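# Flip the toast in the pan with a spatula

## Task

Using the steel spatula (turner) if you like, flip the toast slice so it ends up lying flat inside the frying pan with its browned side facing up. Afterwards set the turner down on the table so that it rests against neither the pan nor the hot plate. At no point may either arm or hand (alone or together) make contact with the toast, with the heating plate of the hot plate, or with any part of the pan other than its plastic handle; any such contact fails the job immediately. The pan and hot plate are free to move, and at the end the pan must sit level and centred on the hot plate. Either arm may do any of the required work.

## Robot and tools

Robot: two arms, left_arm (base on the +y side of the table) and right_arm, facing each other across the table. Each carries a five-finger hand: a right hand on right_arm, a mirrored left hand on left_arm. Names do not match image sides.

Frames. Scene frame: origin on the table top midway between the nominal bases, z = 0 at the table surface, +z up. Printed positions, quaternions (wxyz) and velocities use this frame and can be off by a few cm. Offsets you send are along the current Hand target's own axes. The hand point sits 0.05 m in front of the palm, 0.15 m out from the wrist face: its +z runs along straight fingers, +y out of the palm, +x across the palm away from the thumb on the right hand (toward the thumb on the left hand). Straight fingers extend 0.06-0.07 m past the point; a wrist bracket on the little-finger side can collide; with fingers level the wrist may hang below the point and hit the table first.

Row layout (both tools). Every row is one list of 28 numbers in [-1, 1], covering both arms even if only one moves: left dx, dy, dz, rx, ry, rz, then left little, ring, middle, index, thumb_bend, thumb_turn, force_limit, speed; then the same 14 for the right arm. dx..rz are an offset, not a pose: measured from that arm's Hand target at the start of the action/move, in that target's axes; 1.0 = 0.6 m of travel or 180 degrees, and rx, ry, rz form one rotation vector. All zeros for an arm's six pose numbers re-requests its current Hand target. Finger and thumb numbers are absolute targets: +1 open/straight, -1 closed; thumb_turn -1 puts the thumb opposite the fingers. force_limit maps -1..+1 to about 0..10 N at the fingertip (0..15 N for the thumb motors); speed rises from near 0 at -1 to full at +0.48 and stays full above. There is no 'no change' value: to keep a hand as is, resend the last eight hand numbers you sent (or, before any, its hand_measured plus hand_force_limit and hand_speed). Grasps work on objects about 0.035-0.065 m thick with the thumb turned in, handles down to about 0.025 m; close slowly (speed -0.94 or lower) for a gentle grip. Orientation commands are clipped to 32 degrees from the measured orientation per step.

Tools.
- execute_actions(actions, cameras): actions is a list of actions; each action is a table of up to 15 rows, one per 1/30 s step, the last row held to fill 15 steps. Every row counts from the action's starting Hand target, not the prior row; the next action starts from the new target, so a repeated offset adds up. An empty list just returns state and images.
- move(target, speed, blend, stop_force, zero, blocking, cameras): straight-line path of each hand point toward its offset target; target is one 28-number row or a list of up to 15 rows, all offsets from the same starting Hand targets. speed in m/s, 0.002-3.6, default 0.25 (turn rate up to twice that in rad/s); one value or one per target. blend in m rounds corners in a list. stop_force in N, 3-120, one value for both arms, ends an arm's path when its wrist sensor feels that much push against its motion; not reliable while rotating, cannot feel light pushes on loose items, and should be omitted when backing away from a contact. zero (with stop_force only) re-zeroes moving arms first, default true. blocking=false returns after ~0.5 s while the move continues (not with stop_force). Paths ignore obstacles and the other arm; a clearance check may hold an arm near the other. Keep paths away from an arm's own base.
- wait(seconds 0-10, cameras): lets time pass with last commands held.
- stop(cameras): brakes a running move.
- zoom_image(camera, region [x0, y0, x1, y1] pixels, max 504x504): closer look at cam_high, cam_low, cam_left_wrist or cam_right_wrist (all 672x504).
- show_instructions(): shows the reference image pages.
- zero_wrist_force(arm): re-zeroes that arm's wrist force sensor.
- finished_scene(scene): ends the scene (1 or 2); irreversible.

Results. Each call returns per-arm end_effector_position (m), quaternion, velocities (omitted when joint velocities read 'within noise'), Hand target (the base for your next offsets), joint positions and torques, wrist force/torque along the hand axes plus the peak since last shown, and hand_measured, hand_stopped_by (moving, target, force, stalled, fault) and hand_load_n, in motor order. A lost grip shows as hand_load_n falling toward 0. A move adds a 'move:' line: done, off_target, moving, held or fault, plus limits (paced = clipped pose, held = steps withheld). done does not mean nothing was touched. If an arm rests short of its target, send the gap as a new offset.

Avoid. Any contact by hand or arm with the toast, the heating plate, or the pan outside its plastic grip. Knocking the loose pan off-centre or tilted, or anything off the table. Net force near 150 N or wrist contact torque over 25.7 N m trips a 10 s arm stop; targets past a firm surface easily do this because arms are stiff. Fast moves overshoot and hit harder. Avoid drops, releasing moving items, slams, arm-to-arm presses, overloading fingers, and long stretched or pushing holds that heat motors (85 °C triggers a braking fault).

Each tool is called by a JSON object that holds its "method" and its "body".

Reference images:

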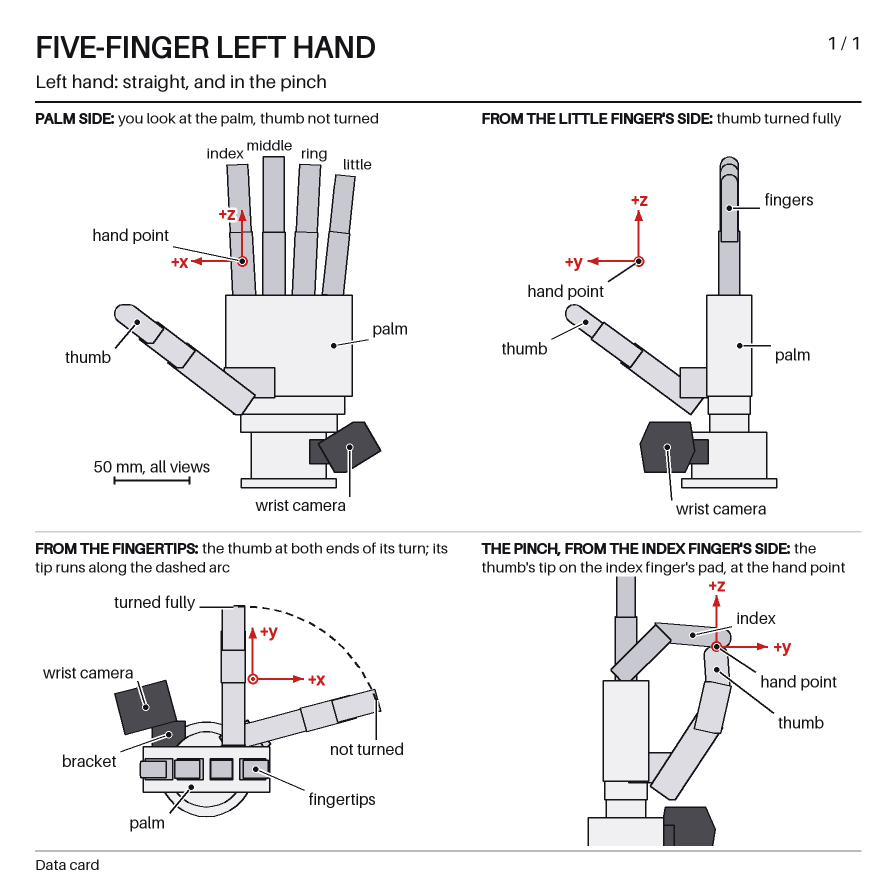

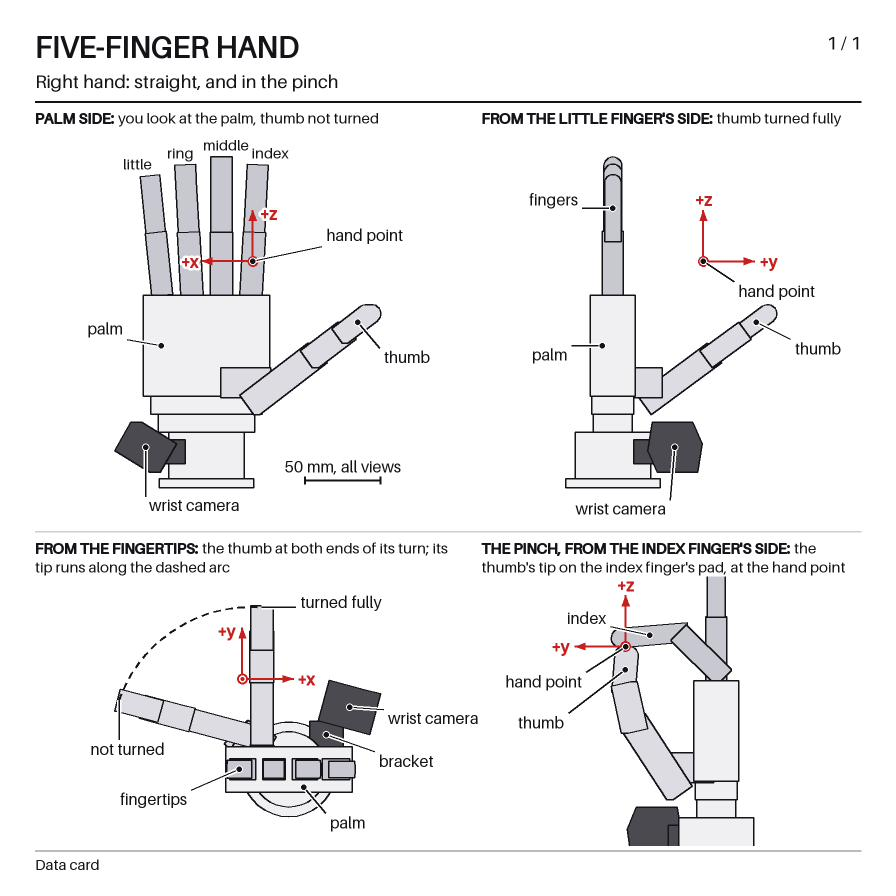

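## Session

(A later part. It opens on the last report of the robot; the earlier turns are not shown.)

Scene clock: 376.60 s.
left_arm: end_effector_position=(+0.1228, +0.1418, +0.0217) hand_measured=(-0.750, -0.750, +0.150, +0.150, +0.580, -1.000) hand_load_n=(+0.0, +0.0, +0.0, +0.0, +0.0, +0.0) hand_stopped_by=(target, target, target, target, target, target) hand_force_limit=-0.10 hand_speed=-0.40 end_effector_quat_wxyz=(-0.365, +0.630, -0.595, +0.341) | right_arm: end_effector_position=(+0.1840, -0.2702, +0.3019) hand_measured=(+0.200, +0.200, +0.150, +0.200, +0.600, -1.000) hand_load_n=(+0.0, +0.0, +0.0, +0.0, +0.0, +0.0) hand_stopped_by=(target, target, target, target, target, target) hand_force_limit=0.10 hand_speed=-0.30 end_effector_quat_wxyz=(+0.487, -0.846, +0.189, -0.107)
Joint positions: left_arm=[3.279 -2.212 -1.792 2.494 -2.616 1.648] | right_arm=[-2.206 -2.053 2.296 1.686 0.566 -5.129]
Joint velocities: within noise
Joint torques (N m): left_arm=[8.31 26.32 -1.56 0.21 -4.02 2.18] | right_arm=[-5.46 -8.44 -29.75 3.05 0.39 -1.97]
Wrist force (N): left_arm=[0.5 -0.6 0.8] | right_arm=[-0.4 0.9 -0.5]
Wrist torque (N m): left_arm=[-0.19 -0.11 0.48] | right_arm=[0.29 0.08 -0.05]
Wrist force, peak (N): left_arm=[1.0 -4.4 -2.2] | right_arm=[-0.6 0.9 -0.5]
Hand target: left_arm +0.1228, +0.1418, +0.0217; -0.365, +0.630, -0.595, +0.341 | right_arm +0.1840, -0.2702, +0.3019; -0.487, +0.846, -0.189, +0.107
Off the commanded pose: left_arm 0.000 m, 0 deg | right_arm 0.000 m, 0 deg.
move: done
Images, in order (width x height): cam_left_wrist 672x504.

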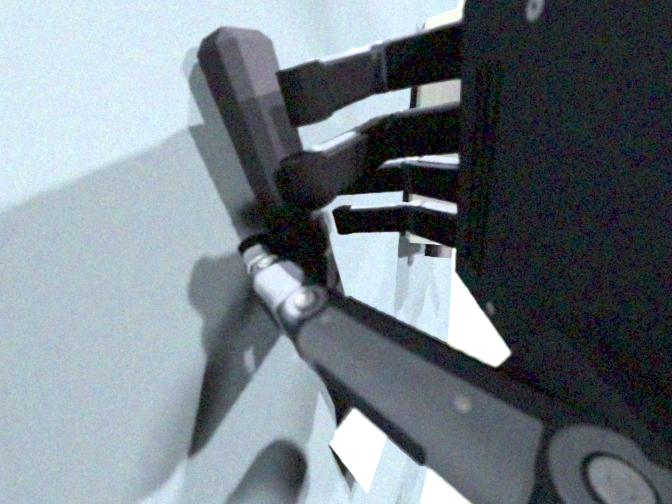

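{"method": "move", "body": {"target": [[0,0.0058,0.0033,0,0,0,-0.72,-0.72,0.15,0.15,0.58,-1,-0.1,-0.4,0,0,0,0,0,0,0.2,0.2,0.15,0.2,0.6,-1,0.1,-0.3]], "speed": 0.03, "stop_force": 4, "cameras": []}}

{"method": "move", "body": {"target": [[0,0,0,0,0,0,-0.72,-0.72,0.1,0.1,0.48,-1,-0.1,-0.7,0,0,0,0,0,0,0.2,0.2,0.15,0.2,0.6,-1,0.1,-0.3],[0,0,0,0,0,0,-0.72,-0.72,0.0,-0.3,0.48,-1,-0.2,-0.87,0,0,0,0,0,0,0.2,0.2,0.15,0.2,0.6,-1,0.1,-0.3],[0,0,0,0,0,0,-0.72,-0.72,-0.3,-0.3,0.48,-1,-0.4,-0.9,0,0,0,0,0,0,0.2,0.2,0.15,0.2,0.6,-1,0.1,-0.3]], "speed": 0.05, "cameras": ["cam_left_wrist"]}}

{"method": "move", "body": {"target": [[0,0,0,0,0,0,-0.72,-0.72,-0.35,-0.35,0.0,-1,0.4,-0.9,0,0,0,0,0,0,0.2,0.2,0.15,0.2,0.6,-1,0.1,-0.3],[0,0,0,0,0,0,-0.5,-0.52,-0.35,-0.35,0.0,-1,0.4,-0.9,0,0,0,0,0,0,0.2,0.2,0.15,0.2,0.6,-1,0.1,-0.3]], "speed": 0.05, "cameras": ["cam_left_wrist"]}}

Scene clock: 383.80 s.
left_arm: end_effector_position=(+0.1228, +0.1418, +0.0201) hand_measured=(-0.720, -0.720, +0.150, +0.150, +0.580, -1.000) hand_load_n=(+0.0, +0.0, -0.5, +0.0, +0.0, +0.0) hand_stopped_by=(target, target, target, target, target, target) hand_force_limit=-0.10 hand_speed=-0.40 end_effector_quat_wxyz=(-0.366, +0.629, -0.595, +0.340) | right_arm: end_effector_position=(+0.1840, -0.2702, +0.3019) hand_measured=(+0.200, +0.200, +0.150, +0.200, +0.600, -1.000) hand_load_n=(+0.0, +0.0, +0.0, +0.0, +0.0, +0.5) hand_stopped_by=(target, target, target, target, target, target) hand_force_limit=0.10 hand_speed=-0.30 end_effector_quat_wxyz=(+0.487, -0.846, +0.189, -0.107)
Joint positions: left_arm=[3.279 -2.214 -1.793 2.497 -2.616 1.648] | right_arm=[-2.206 -2.053 2.296 1.686 0.566 -5.129]
Joint velocities: within noise
Joint torques (N m): left_arm=[3.11 39.95 13.17 -4.71 2.28 -0.3] | right_arm=[-5.35 -8.57 -29.71 3.04 0.43 -1.88]
Wrist force (N): left_arm=[1.1 -5.0 -2.4] | right_arm=[-0.7 0.5 -0.4]
Wrist torque (N m): left_arm=[-0.06 -0.08 0.55] | right_arm=[0.22 0.13 -0.07]
Wrist force, peak (N): left_arm=[1.0 -8.9 -5.2] | right_arm=[-0.5 1.1 -0.3]
Hand target: left_arm +0.1228, +0.1418, +0.0201; -0.365, +0.630, -0.595, +0.340 (not the last commanded pose) | right_arm +0.1840, -0.2702, +0.3019; -0.487, +0.846, -0.189, +0.107
Off the commanded pose: left_arm 0.002 m, 0 deg | right_arm 0.000 m, 0 deg.
move: contact (left_arm)
No camera images: "cameras" was empty.

Scene clock: 385.67 s.
left_arm: end_effector_position=(+0.1228, +0.1418, +0.0201) hand_measured=(-0.720, -0.720, +0.126, -0.116, +0.480, -1.000) hand_load_n=(+0.0, +0.0, +4.5, +4.0, +3.0, +0.0) hand_stopped_by=(target, target, force, force, target, target) hand_force_limit=-0.40 hand_speed=-0.90 end_effector_quat_wxyz=(-0.365, +0.630, -0.595, +0.340) | right_arm: end_effector_position=(+0.1840, -0.2702, +0.3019) hand_measured=(+0.200, +0.200, +0.150, +0.200, +0.600, -1.000) hand_load_n=(+0.0, +0.0, +0.0, +0.0, +0.0, +0.0) hand_stopped_by=(target, target, target, target, target, target) hand_force_limit=0.10 hand_speed=-0.30 end_effector_quat_wxyz=(+0.487, -0.846, +0.189, -0.107)
Joint positions: left_arm=[3.279 -2.214 -1.793 2.497 -2.616 1.648] | right_arm=[-2.206 -2.053 2.296 1.686 0.566 -5.129]
Joint velocities: within noise
Joint torques (N m): left_arm=[1.99 39.76 22.59 -3.45 2.43 -1.23] | right_arm=[-4.56 -8.41 -29.51 3.02 0.34 -1.89]
Wrist force (N): left_arm=[0.4 -6.7 1.7] | right_arm=[-0.4 0.6 -0.5]
Wrist torque (N m): left_arm=[-0.08 -0.12 0.59] | right_arm=[0.23 0.09 -0.06]
Wrist force, peak (N): left_arm=[0.7 -6.8 2.1] | right_arm=[-0.7 0.8 -0.5]
Hand target: left_arm +0.1228, +0.1418, +0.0201; -0.365, +0.630, -0.595, +0.340 | right_arm +0.1840, -0.2702, +0.3019; -0.487, +0.846, -0.189, +0.107
Off the commanded pose: left_arm 0.000 m, 0 deg | right_arm 0.000 m, 0 deg.
move: done
Images, in order (width x height): cam_left_wrist 672x504.

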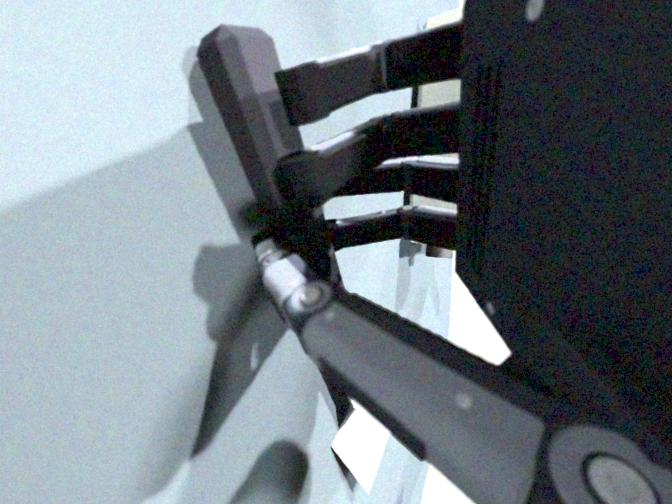

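Scene clock: 387.77 s.
left_arm: end_effector_position=(+0.1228, +0.1418, +0.0201) hand_measured=(-0.500, -0.520, -0.086, -0.122, +0.464, -1.000) hand_load_n=(+0.0, +0.0, +7.0, +6.0, +13.0, -1.0) hand_stopped_by=(target, target, force, force, force, target) hand_force_limit=0.40 hand_speed=-0.90 end_effector_quat_wxyz=(-0.365, +0.630, -0.595, +0.340) | right_arm: end_effector_position=(+0.1840, -0.2702, +0.3019) hand_measured=(+0.200, +0.200, +0.150, +0.200, +0.600, -1.000) hand_load_n=(+0.0, +0.0, +0.0, +0.0, -0.5, +0.0) hand_stopped_by=(target, target, target, target, target, target) hand_force_limit=0.10 hand_speed=-0.30 end_effector_quat_wxyz=(+0.487, -0.846, +0.189, -0.107)
Joint positions: left_arm=[3.279 -2.214 -1.793 2.497 -2.616 1.648] | right_arm=[-2.206 -2.053 2.296 1.686 0.566 -5.129]
Joint velocities: within noise
Joint torques (N m): left_arm=[0.13 39.52 21.98 -2 -4.22 -2.25] | right_arm=[-5.17 -8.72 -29.69 3.01 0.46 -1.86]
Wrist force (N): left_arm=[0.0 -0.8 1.1] | right_arm=[-0.4 0.8 -0.5]
Wrist torque (N m): left_arm=[-0.23 -0.07 0.46] | right_arm=[0.27 0.09 -0.05]
Wrist force, peak (N): left_arm=[0.5 -7.5 3.3] | right_arm=[-0.6 0.9 -0.6]
Hand target: left_arm +0.1228, +0.1418, +0.0201; -0.365, +0.630, -0.595, +0.340 | right_arm +0.1840, -0.2702, +0.3019; -0.487, +0.846, -0.189, +0.107
Off the commanded pose: left_arm 0.000 m, 0 deg | right_arm 0.000 m, 0 deg.
move: done
Images, in order (width x height): cam_left_wrist 672x504.

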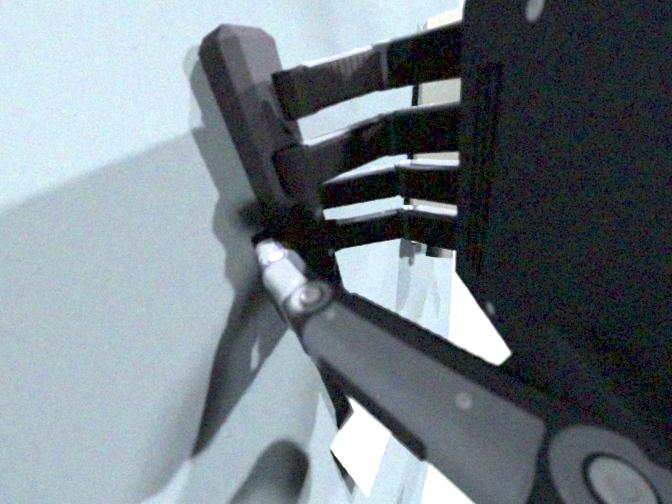

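{"method": "move", "body": {"target": [[0,-0.0361,-0.0208,0,0,0,-0.5,-0.52,-0.35,-0.35,0.0,-1,0.4,-0.9,0,0,0,0,0,0,0.2,0.2,0.15,0.2,0.6,-1,0.1,-0.3]], "speed": 0.03, "cameras": ["cam_left_wrist","cam_low"]}}

Scene clock: 399.67 s.
left_arm: end_effector_position=(+0.1228, +0.1416, +0.0450) hand_measured=(-0.500, -0.520, -0.086, -0.122, +0.464, -1.000) hand_load_n=(+0.5, -3.0, +5.0, +4.5, +16.5, -0.5) hand_stopped_by=(target, target, force, force, force, target) hand_force_limit=0.40 hand_speed=-0.90 end_effector_quat_wxyz=(-0.366, +0.629, -0.595, +0.340) | right_arm: end_effector_position=(+0.1840, -0.2702, +0.3019) hand_measured=(+0.200, +0.200, +0.150, +0.200, +0.600, -1.000) hand_load_n=(+0.0, +0.0, +0.0, +0.0, +0.0, +0.0) hand_stopped_by=(target, target, target, target, target, target) hand_force_limit=0.10 hand_speed=-0.30 end_effector_quat_wxyz=(+0.487, -0.846, +0.189, -0.107)
Joint positions: left_arm=[3.279 -2.17 -1.784 2.444 -2.616 1.649] | right_arm=[-2.206 -2.053 2.296 1.686 0.566 -5.129]
Joint velocities: within noise
Joint torques (N m): left_arm=[8.36 40.84 27.86 -5.24 -3.96 -0.49] | right_arm=[-5.02 -8.71 -29.52 3.05 0.38 -1.8]
Wrist force (N): left_arm=[0.3 0.7 1.9] | right_arm=[-0.4 0.7 -0.5]
Wrist torque (N m): left_arm=[-0.22 -0.16 0.62] | right_arm=[0.26 0.08 -0.05]
Wrist force, peak (N): left_arm=[0.7 0.8 1.9] | right_arm=[-0.5 1.2 -0.4]
Hand target: left_arm +0.1228, +0.1416, +0.0451; -0.365, +0.630, -0.595, +0.340 | right_arm +0.1840, -0.2702, +0.3019; -0.487, +0.846, -0.189, +0.107
Off the commanded pose: left_arm 0.000 m, 0 deg | right_arm 0.000 m, 0 deg.
move: done
Images, in order (width x height): cam_low 672x504, cam_left_wrist 672x504.

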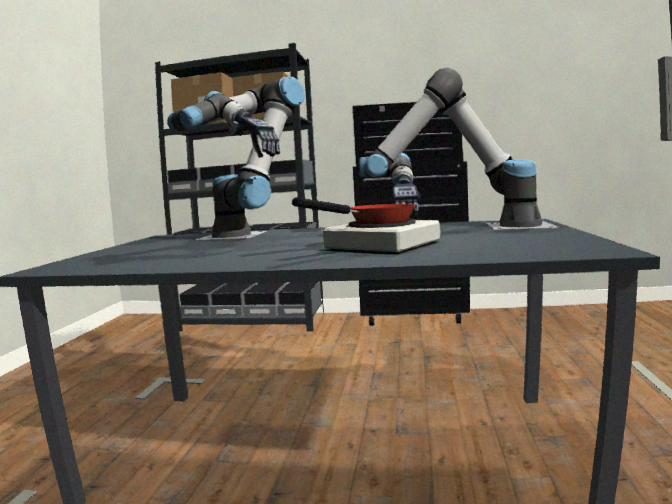

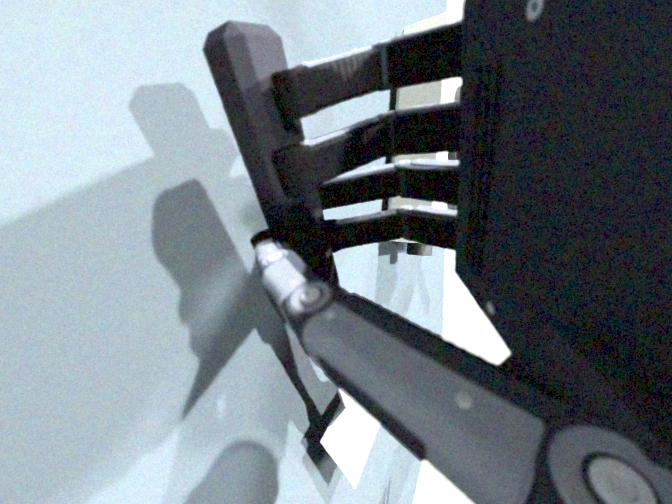

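{"method": "move", "body": {"target": [0,-0.1443,-0.0833,0,0,0,-0.5,-0.52,-0.35,-0.35,0.0,-1,0.4,-0.9,0,0,0,0,0,0,0.2,0.2,0.15,0.2,0.6,-1,0.1,-0.3], "speed": 0.15}}

Scene clock: 426.33 s.
left_arm: end_effector_position=(+0.1230, +0.1410, +0.1450) hand_measured=(-0.500, -0.520, -0.086, -0.122, +0.464, -1.000) hand_load_n=(+0.0, -3.0, +5.0, +4.5, +16.5, -1.0) hand_stopped_by=(target, target, force, force, force, target) hand_force_limit=0.40 hand_speed=-0.90 end_effector_quat_wxyz=(-0.365, +0.630, -0.595, +0.341) | right_arm: end_effector_position=(+0.1840, -0.2702, +0.3019) hand_measured=(+0.200, +0.200, +0.150, +0.200, +0.600, -1.000) hand_load_n=(+0.0, +0.0, +0.0, +0.0, +0.0, +0.0) hand_stopped_by=(target, target, target, target, target, target) hand_force_limit=0.10 hand_speed=-0.30 end_effector_quat_wxyz=(+0.487, -0.846, +0.189, -0.107)
Joint positions: left_arm=[3.279 -2.017 -1.711 2.219 -2.616 1.649] | right_arm=[-2.206 -2.053 2.296 1.686 0.566 -5.129]
Joint velocities: within noise
Joint torques (N m): left_arm=[-6.35 40.16 30.43 -4.94 -2.94 -2.95] | right_arm=[-4.38 -7.88 -29.62 2.95 0.37 -1.73]
Wrist force (N): left_arm=[0.3 0.8 2.1] | right_arm=[-0.5 0.7 -0.5]
Wrist torque (N m): left_arm=[-0.21 -0.16 0.60] | right_arm=[0.25 0.10 -0.06]
Wrist force, peak (N): left_arm=[0.2 1.9 2.0] | right_arm=[-0.7 1.0 -0.5]
Hand target: left_arm +0.1230, +0.1410, +0.1451; -0.365, +0.630, -0.595, +0.340 | right_arm +0.1840, -0.2702, +0.3019; -0.487, +0.846, -0.189, +0.107
Off the commanded pose: left_arm 0.000 m, 0 deg | right_arm 0.000 m, 0 deg.
move: done

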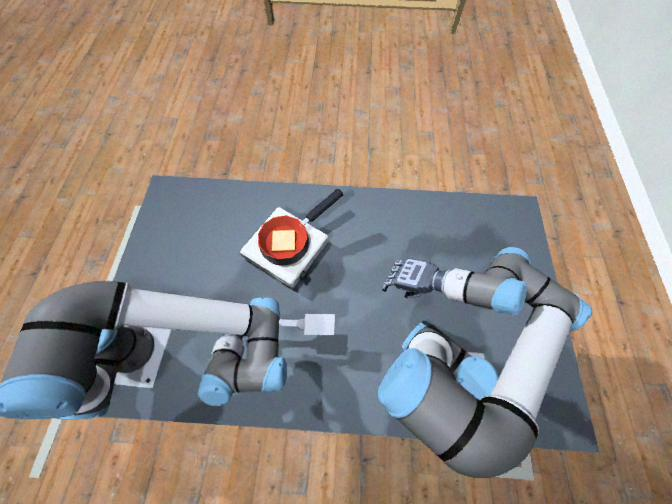

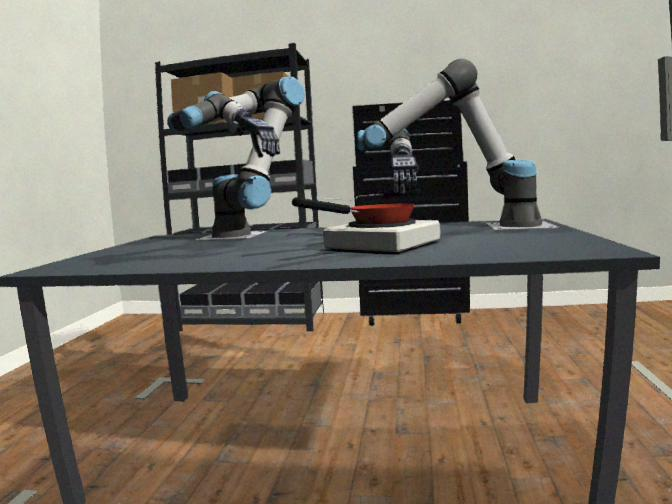

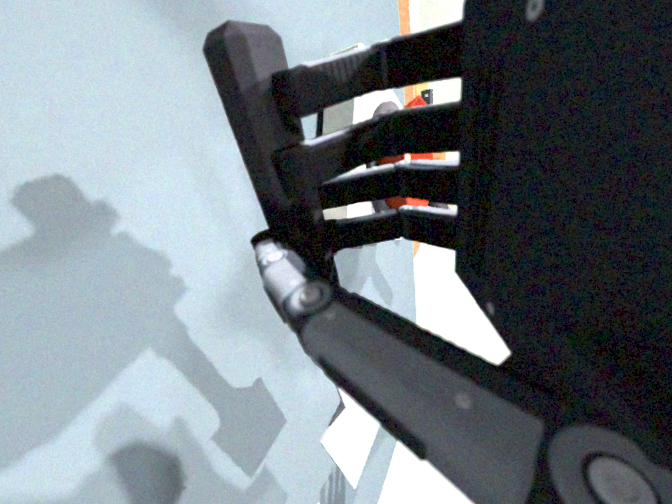

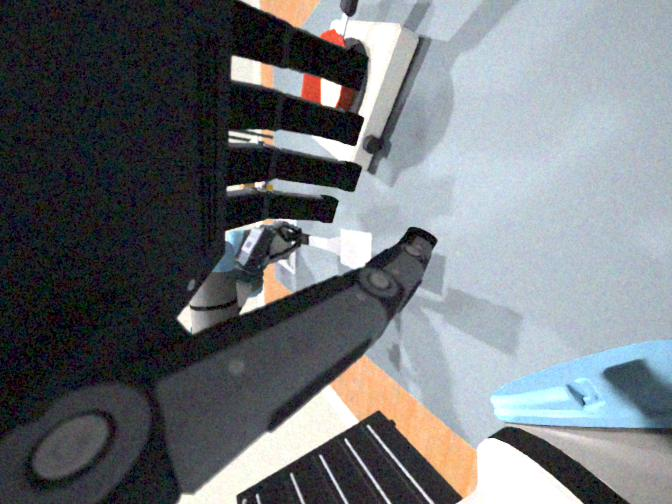

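{"method": "move", "body": {"target": [[0,-0.1876,-0.1083,0,0,0,-0.5,-0.52,-0.35,-0.35,0.0,-1,0.4,-0.9,0,0,0,0,0,0,0.2,0.2,0.15,0.2,0.6,-1,0.1,-0.3],[-0.337,-0.4289,0.3095,0,-0.01732,-0.01,-0.5,-0.52,-0.35,-0.35,0.0,-1,0.4,-0.9,0,0,0,0,0,0,0.2,0.2,0.15,0.2,0.6,-1,0.1,-0.3]], "speed": 0.15, "blend": 0.05}}

Scene clock: 443.73 s.
left_arm: end_effector_position=(+0.4000, +0.3593, +0.2761) hand_measured=(-0.500, -0.520, -0.086, -0.122, +0.464, -1.000) hand_load_n=(+0.0, -3.0, +5.0, +4.5, +16.0, -1.0) hand_stopped_by=(target, target, force, force, force, target) hand_force_limit=0.40 hand_speed=-0.90 end_effector_quat_wxyz=(-0.376, +0.648, -0.575, +0.329) | right_arm: end_effector_position=(+0.1840, -0.2702, +0.3019) hand_measured=(+0.200, +0.200, +0.150, +0.200, +0.600, -1.000) hand_load_n=(+0.0, +0.0, +0.0, +0.0, +0.0, +0.0) hand_stopped_by=(target, target, target, target, target, target) hand_force_limit=0.10 hand_speed=-0.30 end_effector_quat_wxyz=(+0.487, -0.846, +0.189, -0.107)
Joint positions: left_arm=[4.378 -1.369 -1.88 2.666 -1.998 2.882] | right_arm=[-2.206 -2.053 2.296 1.686 0.566 -5.129]
Joint velocities: within noise
Joint torques (N m): left_arm=[9.15 18.32 9.02 2.57 2.64 2.31] | right_arm=[-4.3 -8.17 -29.54 2.9 0.28 -1.67]
Wrist force (N): left_arm=[0.5 0.9 2.0] | right_arm=[-0.6 0.8 -0.4]
Wrist torque (N m): left_arm=[-0.21 -0.21 0.59] | right_arm=[0.27 0.10 -0.06]
Wrist force, peak (N): left_arm=[0.4 1.6 2.4] | right_arm=[-0.7 1.0 -0.4]
Hand target: left_arm +0.4001, +0.3593, +0.2761; -0.376, +0.648, -0.575, +0.329 | right_arm +0.1840, -0.2702, +0.3019; -0.487, +0.846, -0.189, +0.107
Off the commanded pose: left_arm 0.000 m, 0 deg | right_arm 0.000 m, 0 deg.
move: done

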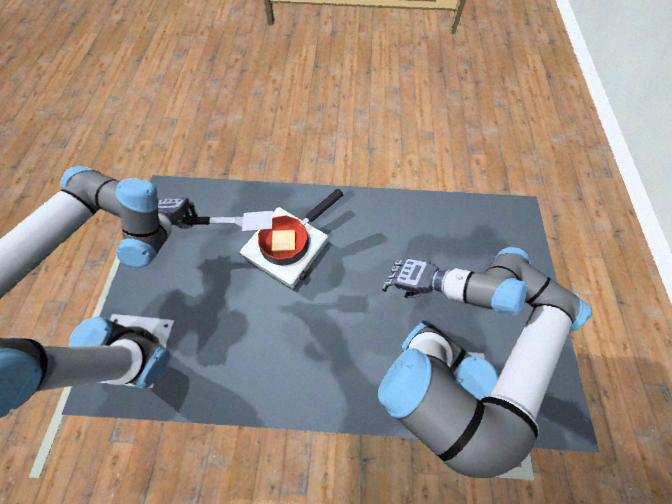

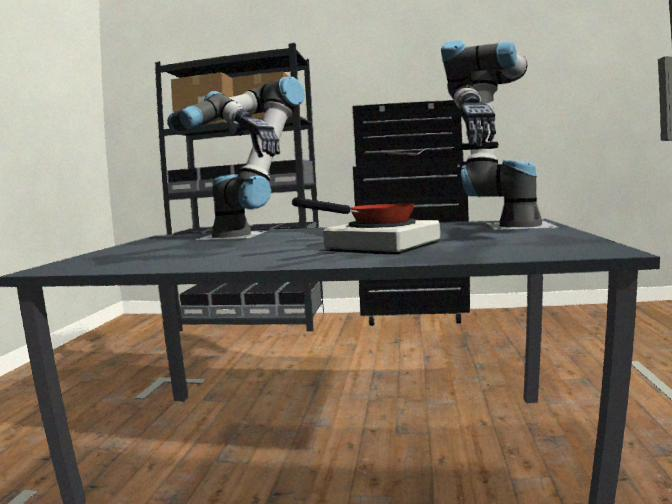

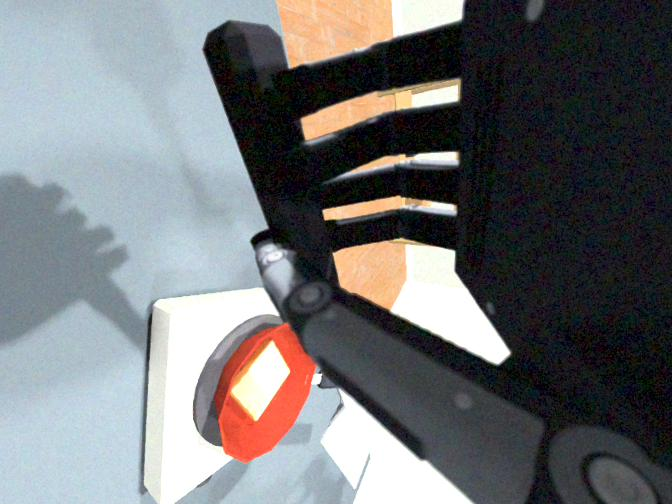

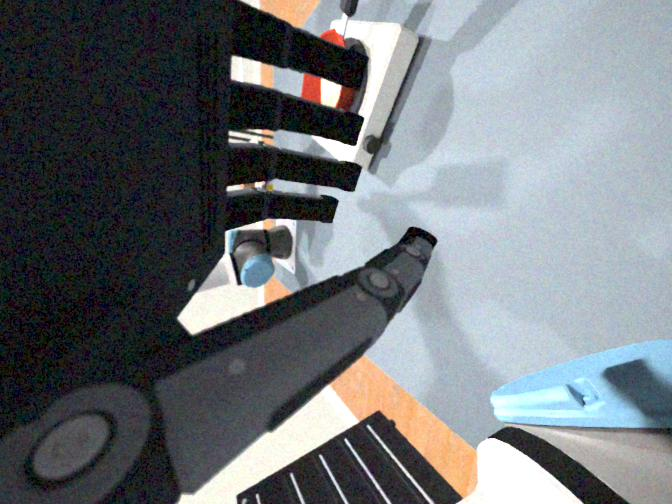

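{"method": "zoom_image", "body": {"camera": "cam_high", "region": [150, 170, 350, 300]}}

{"method": "zoom_image", "body": {"camera": "cam_low", "region": [300, 80, 520, 260]}}

Scaled by 2.520.

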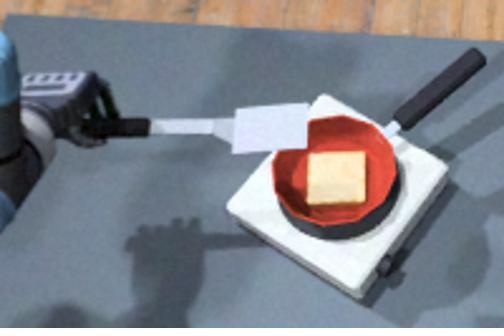

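Scaled by 2.291.

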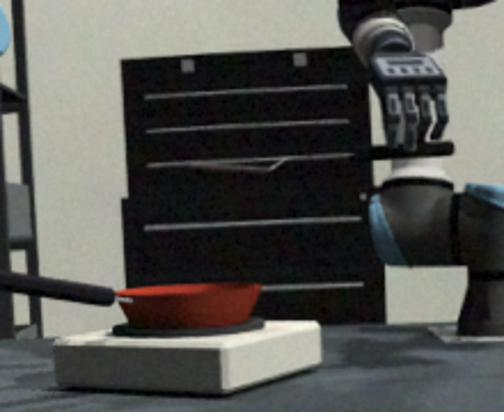

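{"method": "move", "body": {"target": [0.1773,-0.1461,-0.0436,0,-0.1722,0.2983,-0.5,-0.52,-0.35,-0.35,0.0,-1,0.4,-0.9,0,0,0,0,0,0,0.2,0.2,0.15,0.2,0.6,-1,0.1,-0.3], "speed": 0.12}}

{"method": "zoom_image", "body": {"camera": "cam_high", "region": [200, 190, 350, 290]}}

{"method": "zoom_image", "body": {"camera": "cam_low", "region": [300, 60, 520, 260]}}

Scene clock: 463.90 s.
left_arm: end_effector_position=(+0.4323, +0.2613, +0.3596) hand_measured=(-0.500, -0.520, -0.086, -0.122, +0.464, -1.000) hand_load_n=(+0.0, -1.5, +5.5, +4.5, +15.5, -0.5) hand_stopped_by=(target, target, force, force, force, target) hand_force_limit=0.40 hand_speed=-0.90 end_effector_quat_wxyz=(-0.609, +0.401, -0.684, -0.030) | right_arm: end_effector_position=(+0.1840, -0.2702, +0.3019) hand_measured=(+0.200, +0.200, +0.150, +0.200, +0.600, -1.000) hand_load_n=(+0.0, +0.0, +0.0, +0.0, +0.0, +0.0) hand_stopped_by=(target, target, target, target, target, target) hand_force_limit=0.10 hand_speed=-0.30 end_effector_quat_wxyz=(+0.487, -0.846, +0.189, -0.107)
Joint positions: left_arm=[3.893 -2.095 -1.069 2.055 -2.85 3.141] | right_arm=[-2.206 -2.053 2.296 1.686 0.566 -5.129]
Joint velocities: within noise
Joint torques (N m): left_arm=[9.67 46.14 7.56 0.33 1.36 -2.7] | right_arm=[-4.5 -8.02 -29.8 2.88 0.56 -1.67]
Wrist force (N): left_arm=[0.5 0.3 1.4] | right_arm=[-0.5 0.7 -0.4]
Wrist torque (N m): left_arm=[-0.23 0.14 0.10] | right_arm=[0.25 0.11 -0.07]
Wrist force, peak (N): left_arm=[0.6 0.8 2.3] | right_arm=[-0.9 1.0 -0.6]
Hand target: left_arm +0.4323, +0.2613, +0.3596; +0.609, -0.401, +0.684, +0.030 (not the last commanded pose) | right_arm +0.1840, -0.2702, +0.3019; -0.487, +0.846, -0.189, +0.107
Off the commanded pose: left_arm 0.008 m, 3 deg | right_arm 0.000 m, 0 deg.
move: held (left_arm; a check stopped the path); limits=held
pose unreachable (left arm): on one or more control steps of this call, first in action 0 (counted from 0), this arm could not follow its commanded pose, so it was not sent that pose on those steps. It may still have moved: this result reports where it is.
cause: moving toward the commanded pose would bring two parts of the arm too close to each other (joints 4 (wrist 1) to 6 (wrist 3) lie between them).

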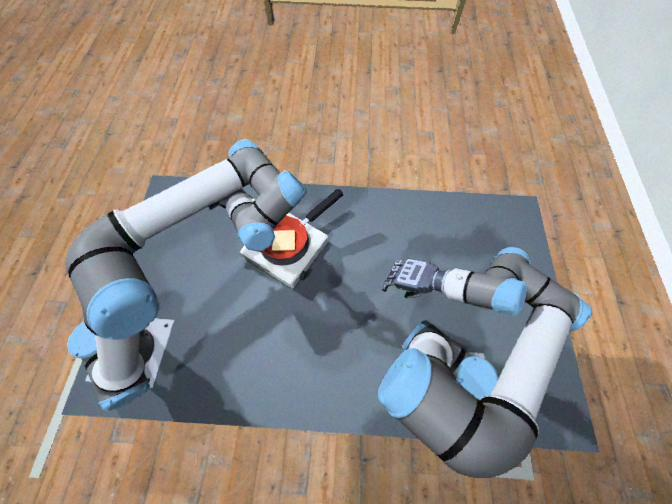

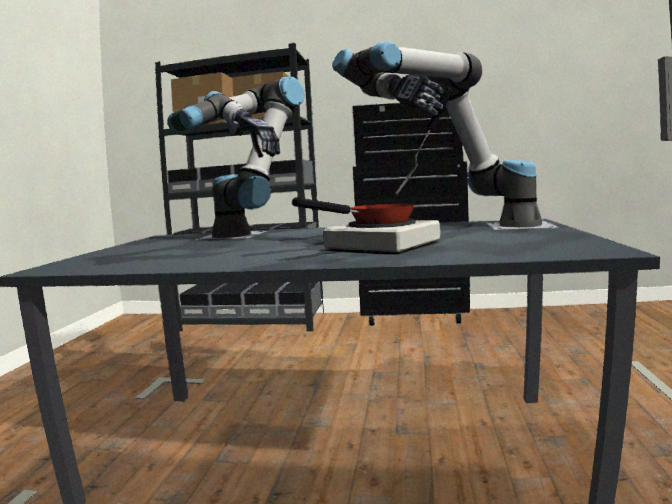

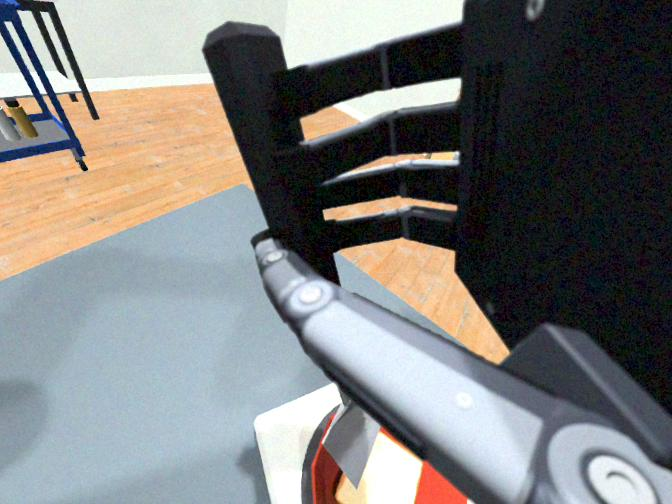

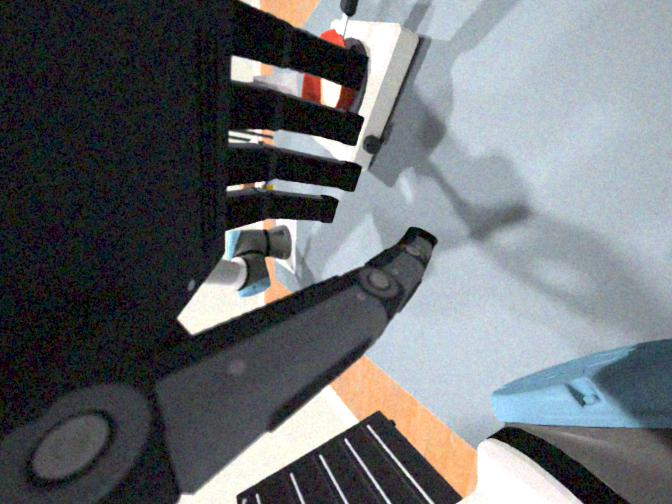

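Scaled by 3.360.

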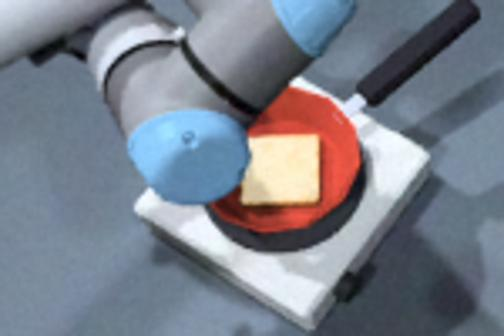

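Scaled by 2.291.

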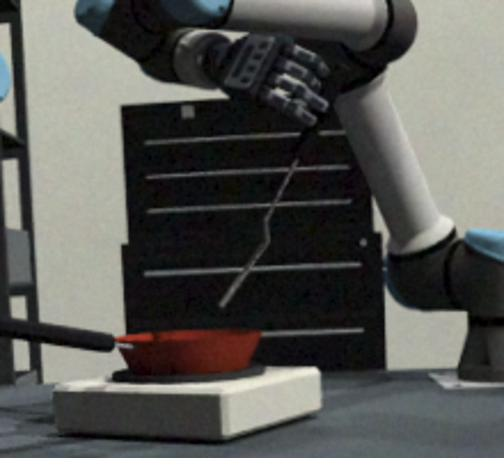

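{"method": "zoom_image", "body": {"camera": "cam_low", "region": [340, 130, 460, 230]}}

{"method": "zoom_image", "body": {"camera": "cam_left_wrist", "region": [220, 340, 500, 504]}}

Scaled by 4.200.

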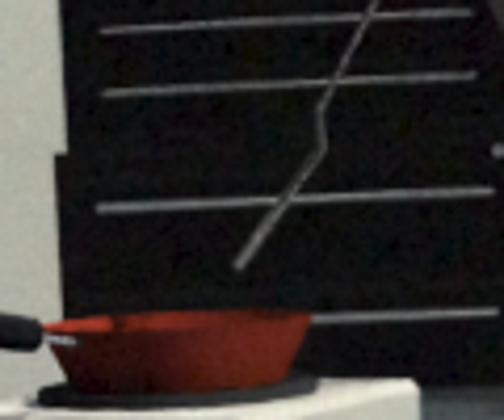

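Scaled by 1.800.

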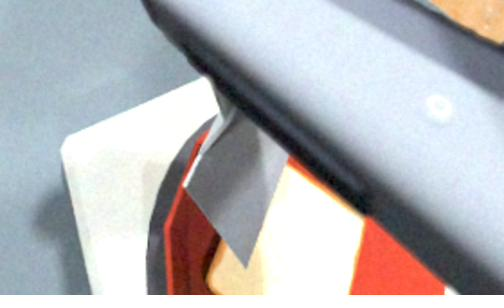

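{"method": "move", "body": {"target": [-0.0265,-0.0075,-0.0282,0,0.025,-0.0433,-0.5,-0.52,-0.35,-0.35,0.0,-1,0.4,-0.9,0,0,0,0,0,0,0.2,0.2,0.15,0.2,0.6,-1,0.1,-0.3], "speed": 0.12, "cameras": ["cam_low"]}}

Scene clock: 500.23 s.
left_arm: end_effector_position=(+0.4203, +0.2575, +0.3795) hand_measured=(-0.500, -0.520, -0.086, -0.122, +0.464, -1.000) hand_load_n=(+0.0, -2.0, +5.5, +4.5, +16.0, -0.5) hand_stopped_by=(target, target, force, force, force, target) hand_force_limit=0.40 hand_speed=-0.90 end_effector_quat_wxyz=(-0.582, +0.447, -0.679, +0.027) | right_arm: end_effector_position=(+0.1840, -0.2702, +0.3019) hand_measured=(+0.200, +0.200, +0.150, +0.200, +0.600, -1.000) hand_load_n=(+0.0, +0.0, +0.0, +0.0, +0.0, +0.0) hand_stopped_by=(target, target, target, target, target, target) hand_force_limit=0.10 hand_speed=-0.30 end_effector_quat_wxyz=(+0.487, -0.846, +0.189, -0.107)
Joint positions: left_arm=[3.892 -2.037 -1.053 1.994 -2.772 3.017] | right_arm=[-2.206 -2.053 2.296 1.686 0.566 -5.129]
Joint velocities: within noise
Joint torques (N m): left_arm=[9.54 44.56 34.43 -4.34 1.46 -2.71] | right_arm=[-4.02 -8.21 -29.44 2.9 0.32 -1.57]
Wrist force (N): left_arm=[1.0 0.6 1.4] | right_arm=[-0.6 0.5 -0.6]
Wrist torque (N m): left_arm=[-0.18 0.03 0.20] | right_arm=[0.23 0.12 -0.08]
Wrist force, peak (N): left_arm=[1.1 0.0 1.5] | right_arm=[-0.5 1.1 -0.6]
Hand target: left_arm +0.4203, +0.2575, +0.3796; +0.582, -0.447, +0.679, -0.027 | right_arm +0.1840, -0.2702, +0.3019; -0.487, +0.846, -0.189, +0.107
Off the commanded pose: left_arm 0.000 m, 0 deg | right_arm 0.000 m, 0 deg.
move: done
Images, in order (width x height): cam_low 672x504.

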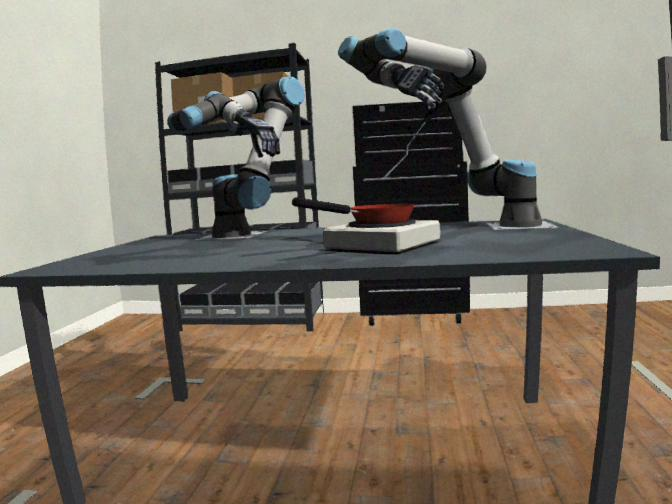

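{"method": "move", "body": {"target": [[0.0233,-0.0893,0.099,0.1277,0.0928,0.0536,-0.5,-0.52,-0.35,-0.35,0.0,-1,0.4,-0.9,0,0,0,0,0,0,0.2,0.2,0.15,0.2,0.6,-1,0.1,-0.3],[0.0863,-0.2033,0.1465,0.2553,0.1856,0.1071,-0.5,-0.52,-0.35,-0.35,0.0,-1,0.4,-0.9,0,0,0,0,0,0,0.2,0.2,0.15,0.2,0.6,-1,0.1,-0.3],[0.17,-0.3077,0.1275,0.3805,0.2766,0.1596,-0.5,-0.52,-0.35,-0.35,0.0,-1,0.4,-0.9,0,0,0,0,0,0,0.2,0.2,0.15,0.2,0.6,-1,0.1,-0.3]], "speed": 0.15, "blend": 0.03}}

{"method": "zoom_image", "body": {"camera": "cam_high", "region": [200, 150, 350, 290]}}

{"method": "zoom_image", "body": {"camera": "cam_low", "region": [340, 130, 460, 230]}}

{"method": "zoom_image", "body": {"camera": "cam_left_wrist", "region": [220, 300, 500, 504]}}

Scene clock: 511.77 s.
left_arm: end_effector_position=(+0.5967, +0.1189, +0.3797) hand_measured=(-0.500, -0.520, -0.086, -0.122, +0.464, -1.000) hand_load_n=(+0.0, -2.0, +5.5, +4.5, +15.5, -0.5) hand_stopped_by=(target, target, force, force, force, target) hand_force_limit=0.40 hand_speed=-0.90 end_effector_quat_wxyz=(+0.395, +0.160, +0.797, -0.429) | right_arm: end_effector_position=(+0.1840, -0.2702, +0.3019) hand_measured=(+0.200, +0.200, +0.150, +0.200, +0.600, -1.000) hand_load_n=(+0.0, +0.0, +0.0, +0.0, +0.0, +0.0) hand_stopped_by=(target, target, target, target, target, target) hand_force_limit=0.10 hand_speed=-0.30 end_effector_quat_wxyz=(+0.487, -0.846, +0.189, -0.107)
Joint positions: left_arm=[4.413 -1.941 -1.074 2.601 -0.927 4.341] | right_arm=[-2.206 -2.053 2.296 1.686 0.566 -5.129]
Joint velocities: within noise
Joint torques (N m): left_arm=[8.53 25.86 35.9 -2.01 3.02 2.32] | right_arm=[-3.71 -8.52 -29.43 2.81 0.45 -1.5]
Wrist force (N): left_arm=[0.6 0.4 1.2] | right_arm=[-0.3 0.9 -0.4]
Wrist torque (N m): left_arm=[-0.23 0.07 0.21] | right_arm=[0.28 0.07 -0.05]
Wrist force, peak (N): left_arm=[0.7 0.0 2.0] | right_arm=[-0.7 0.8 -0.7]
Hand target: left_arm +0.5967, +0.1188, +0.3797; +0.395, +0.160, +0.797, -0.429 | right_arm +0.1840, -0.2702, +0.3019; -0.487, +0.846, -0.189, +0.107
Off the commanded pose: left_arm 0.000 m, 0 deg | right_arm 0.000 m, 0 deg.
move: done

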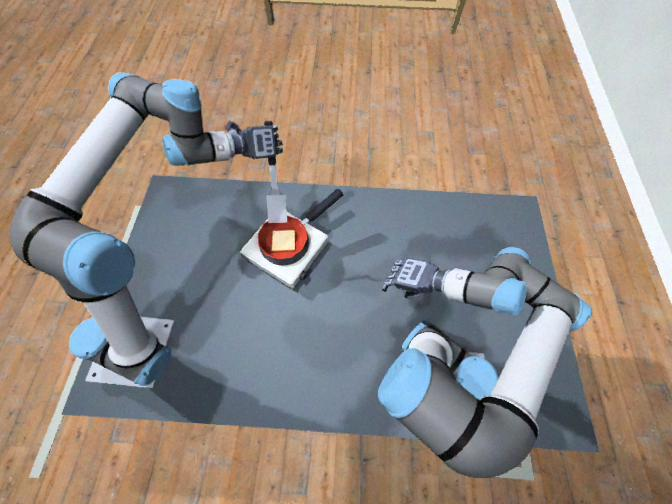

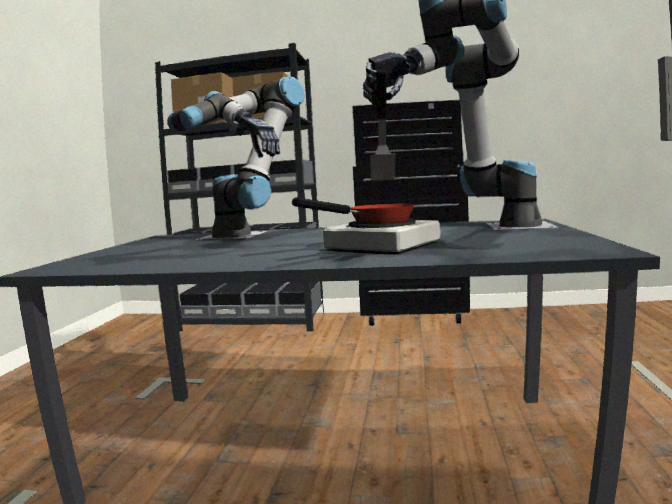

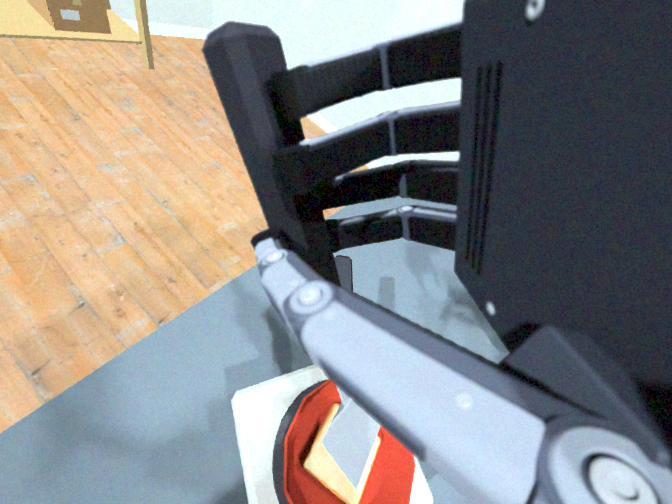

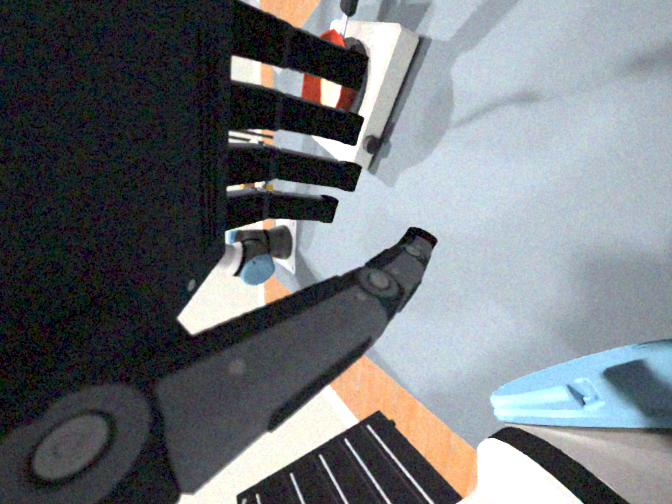

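Scaled by 3.360.

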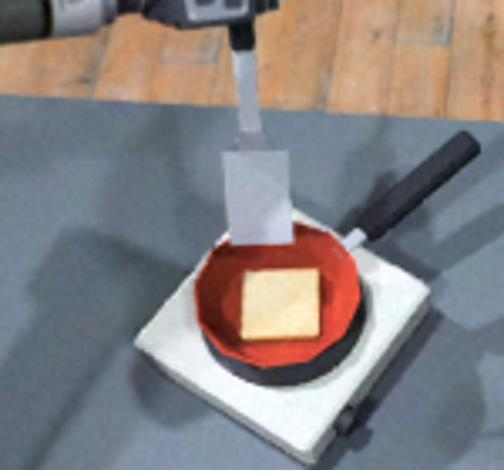

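Scaled by 4.200.

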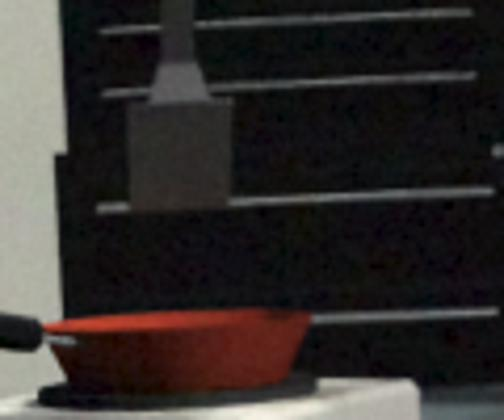

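Scaled by 1.800.

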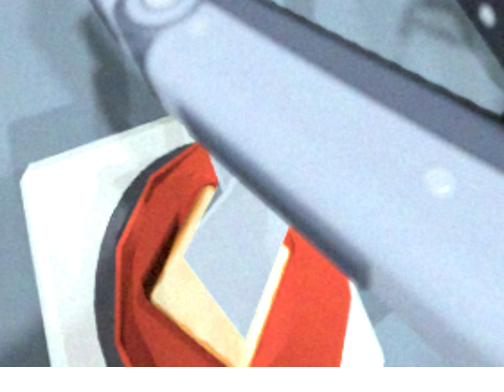

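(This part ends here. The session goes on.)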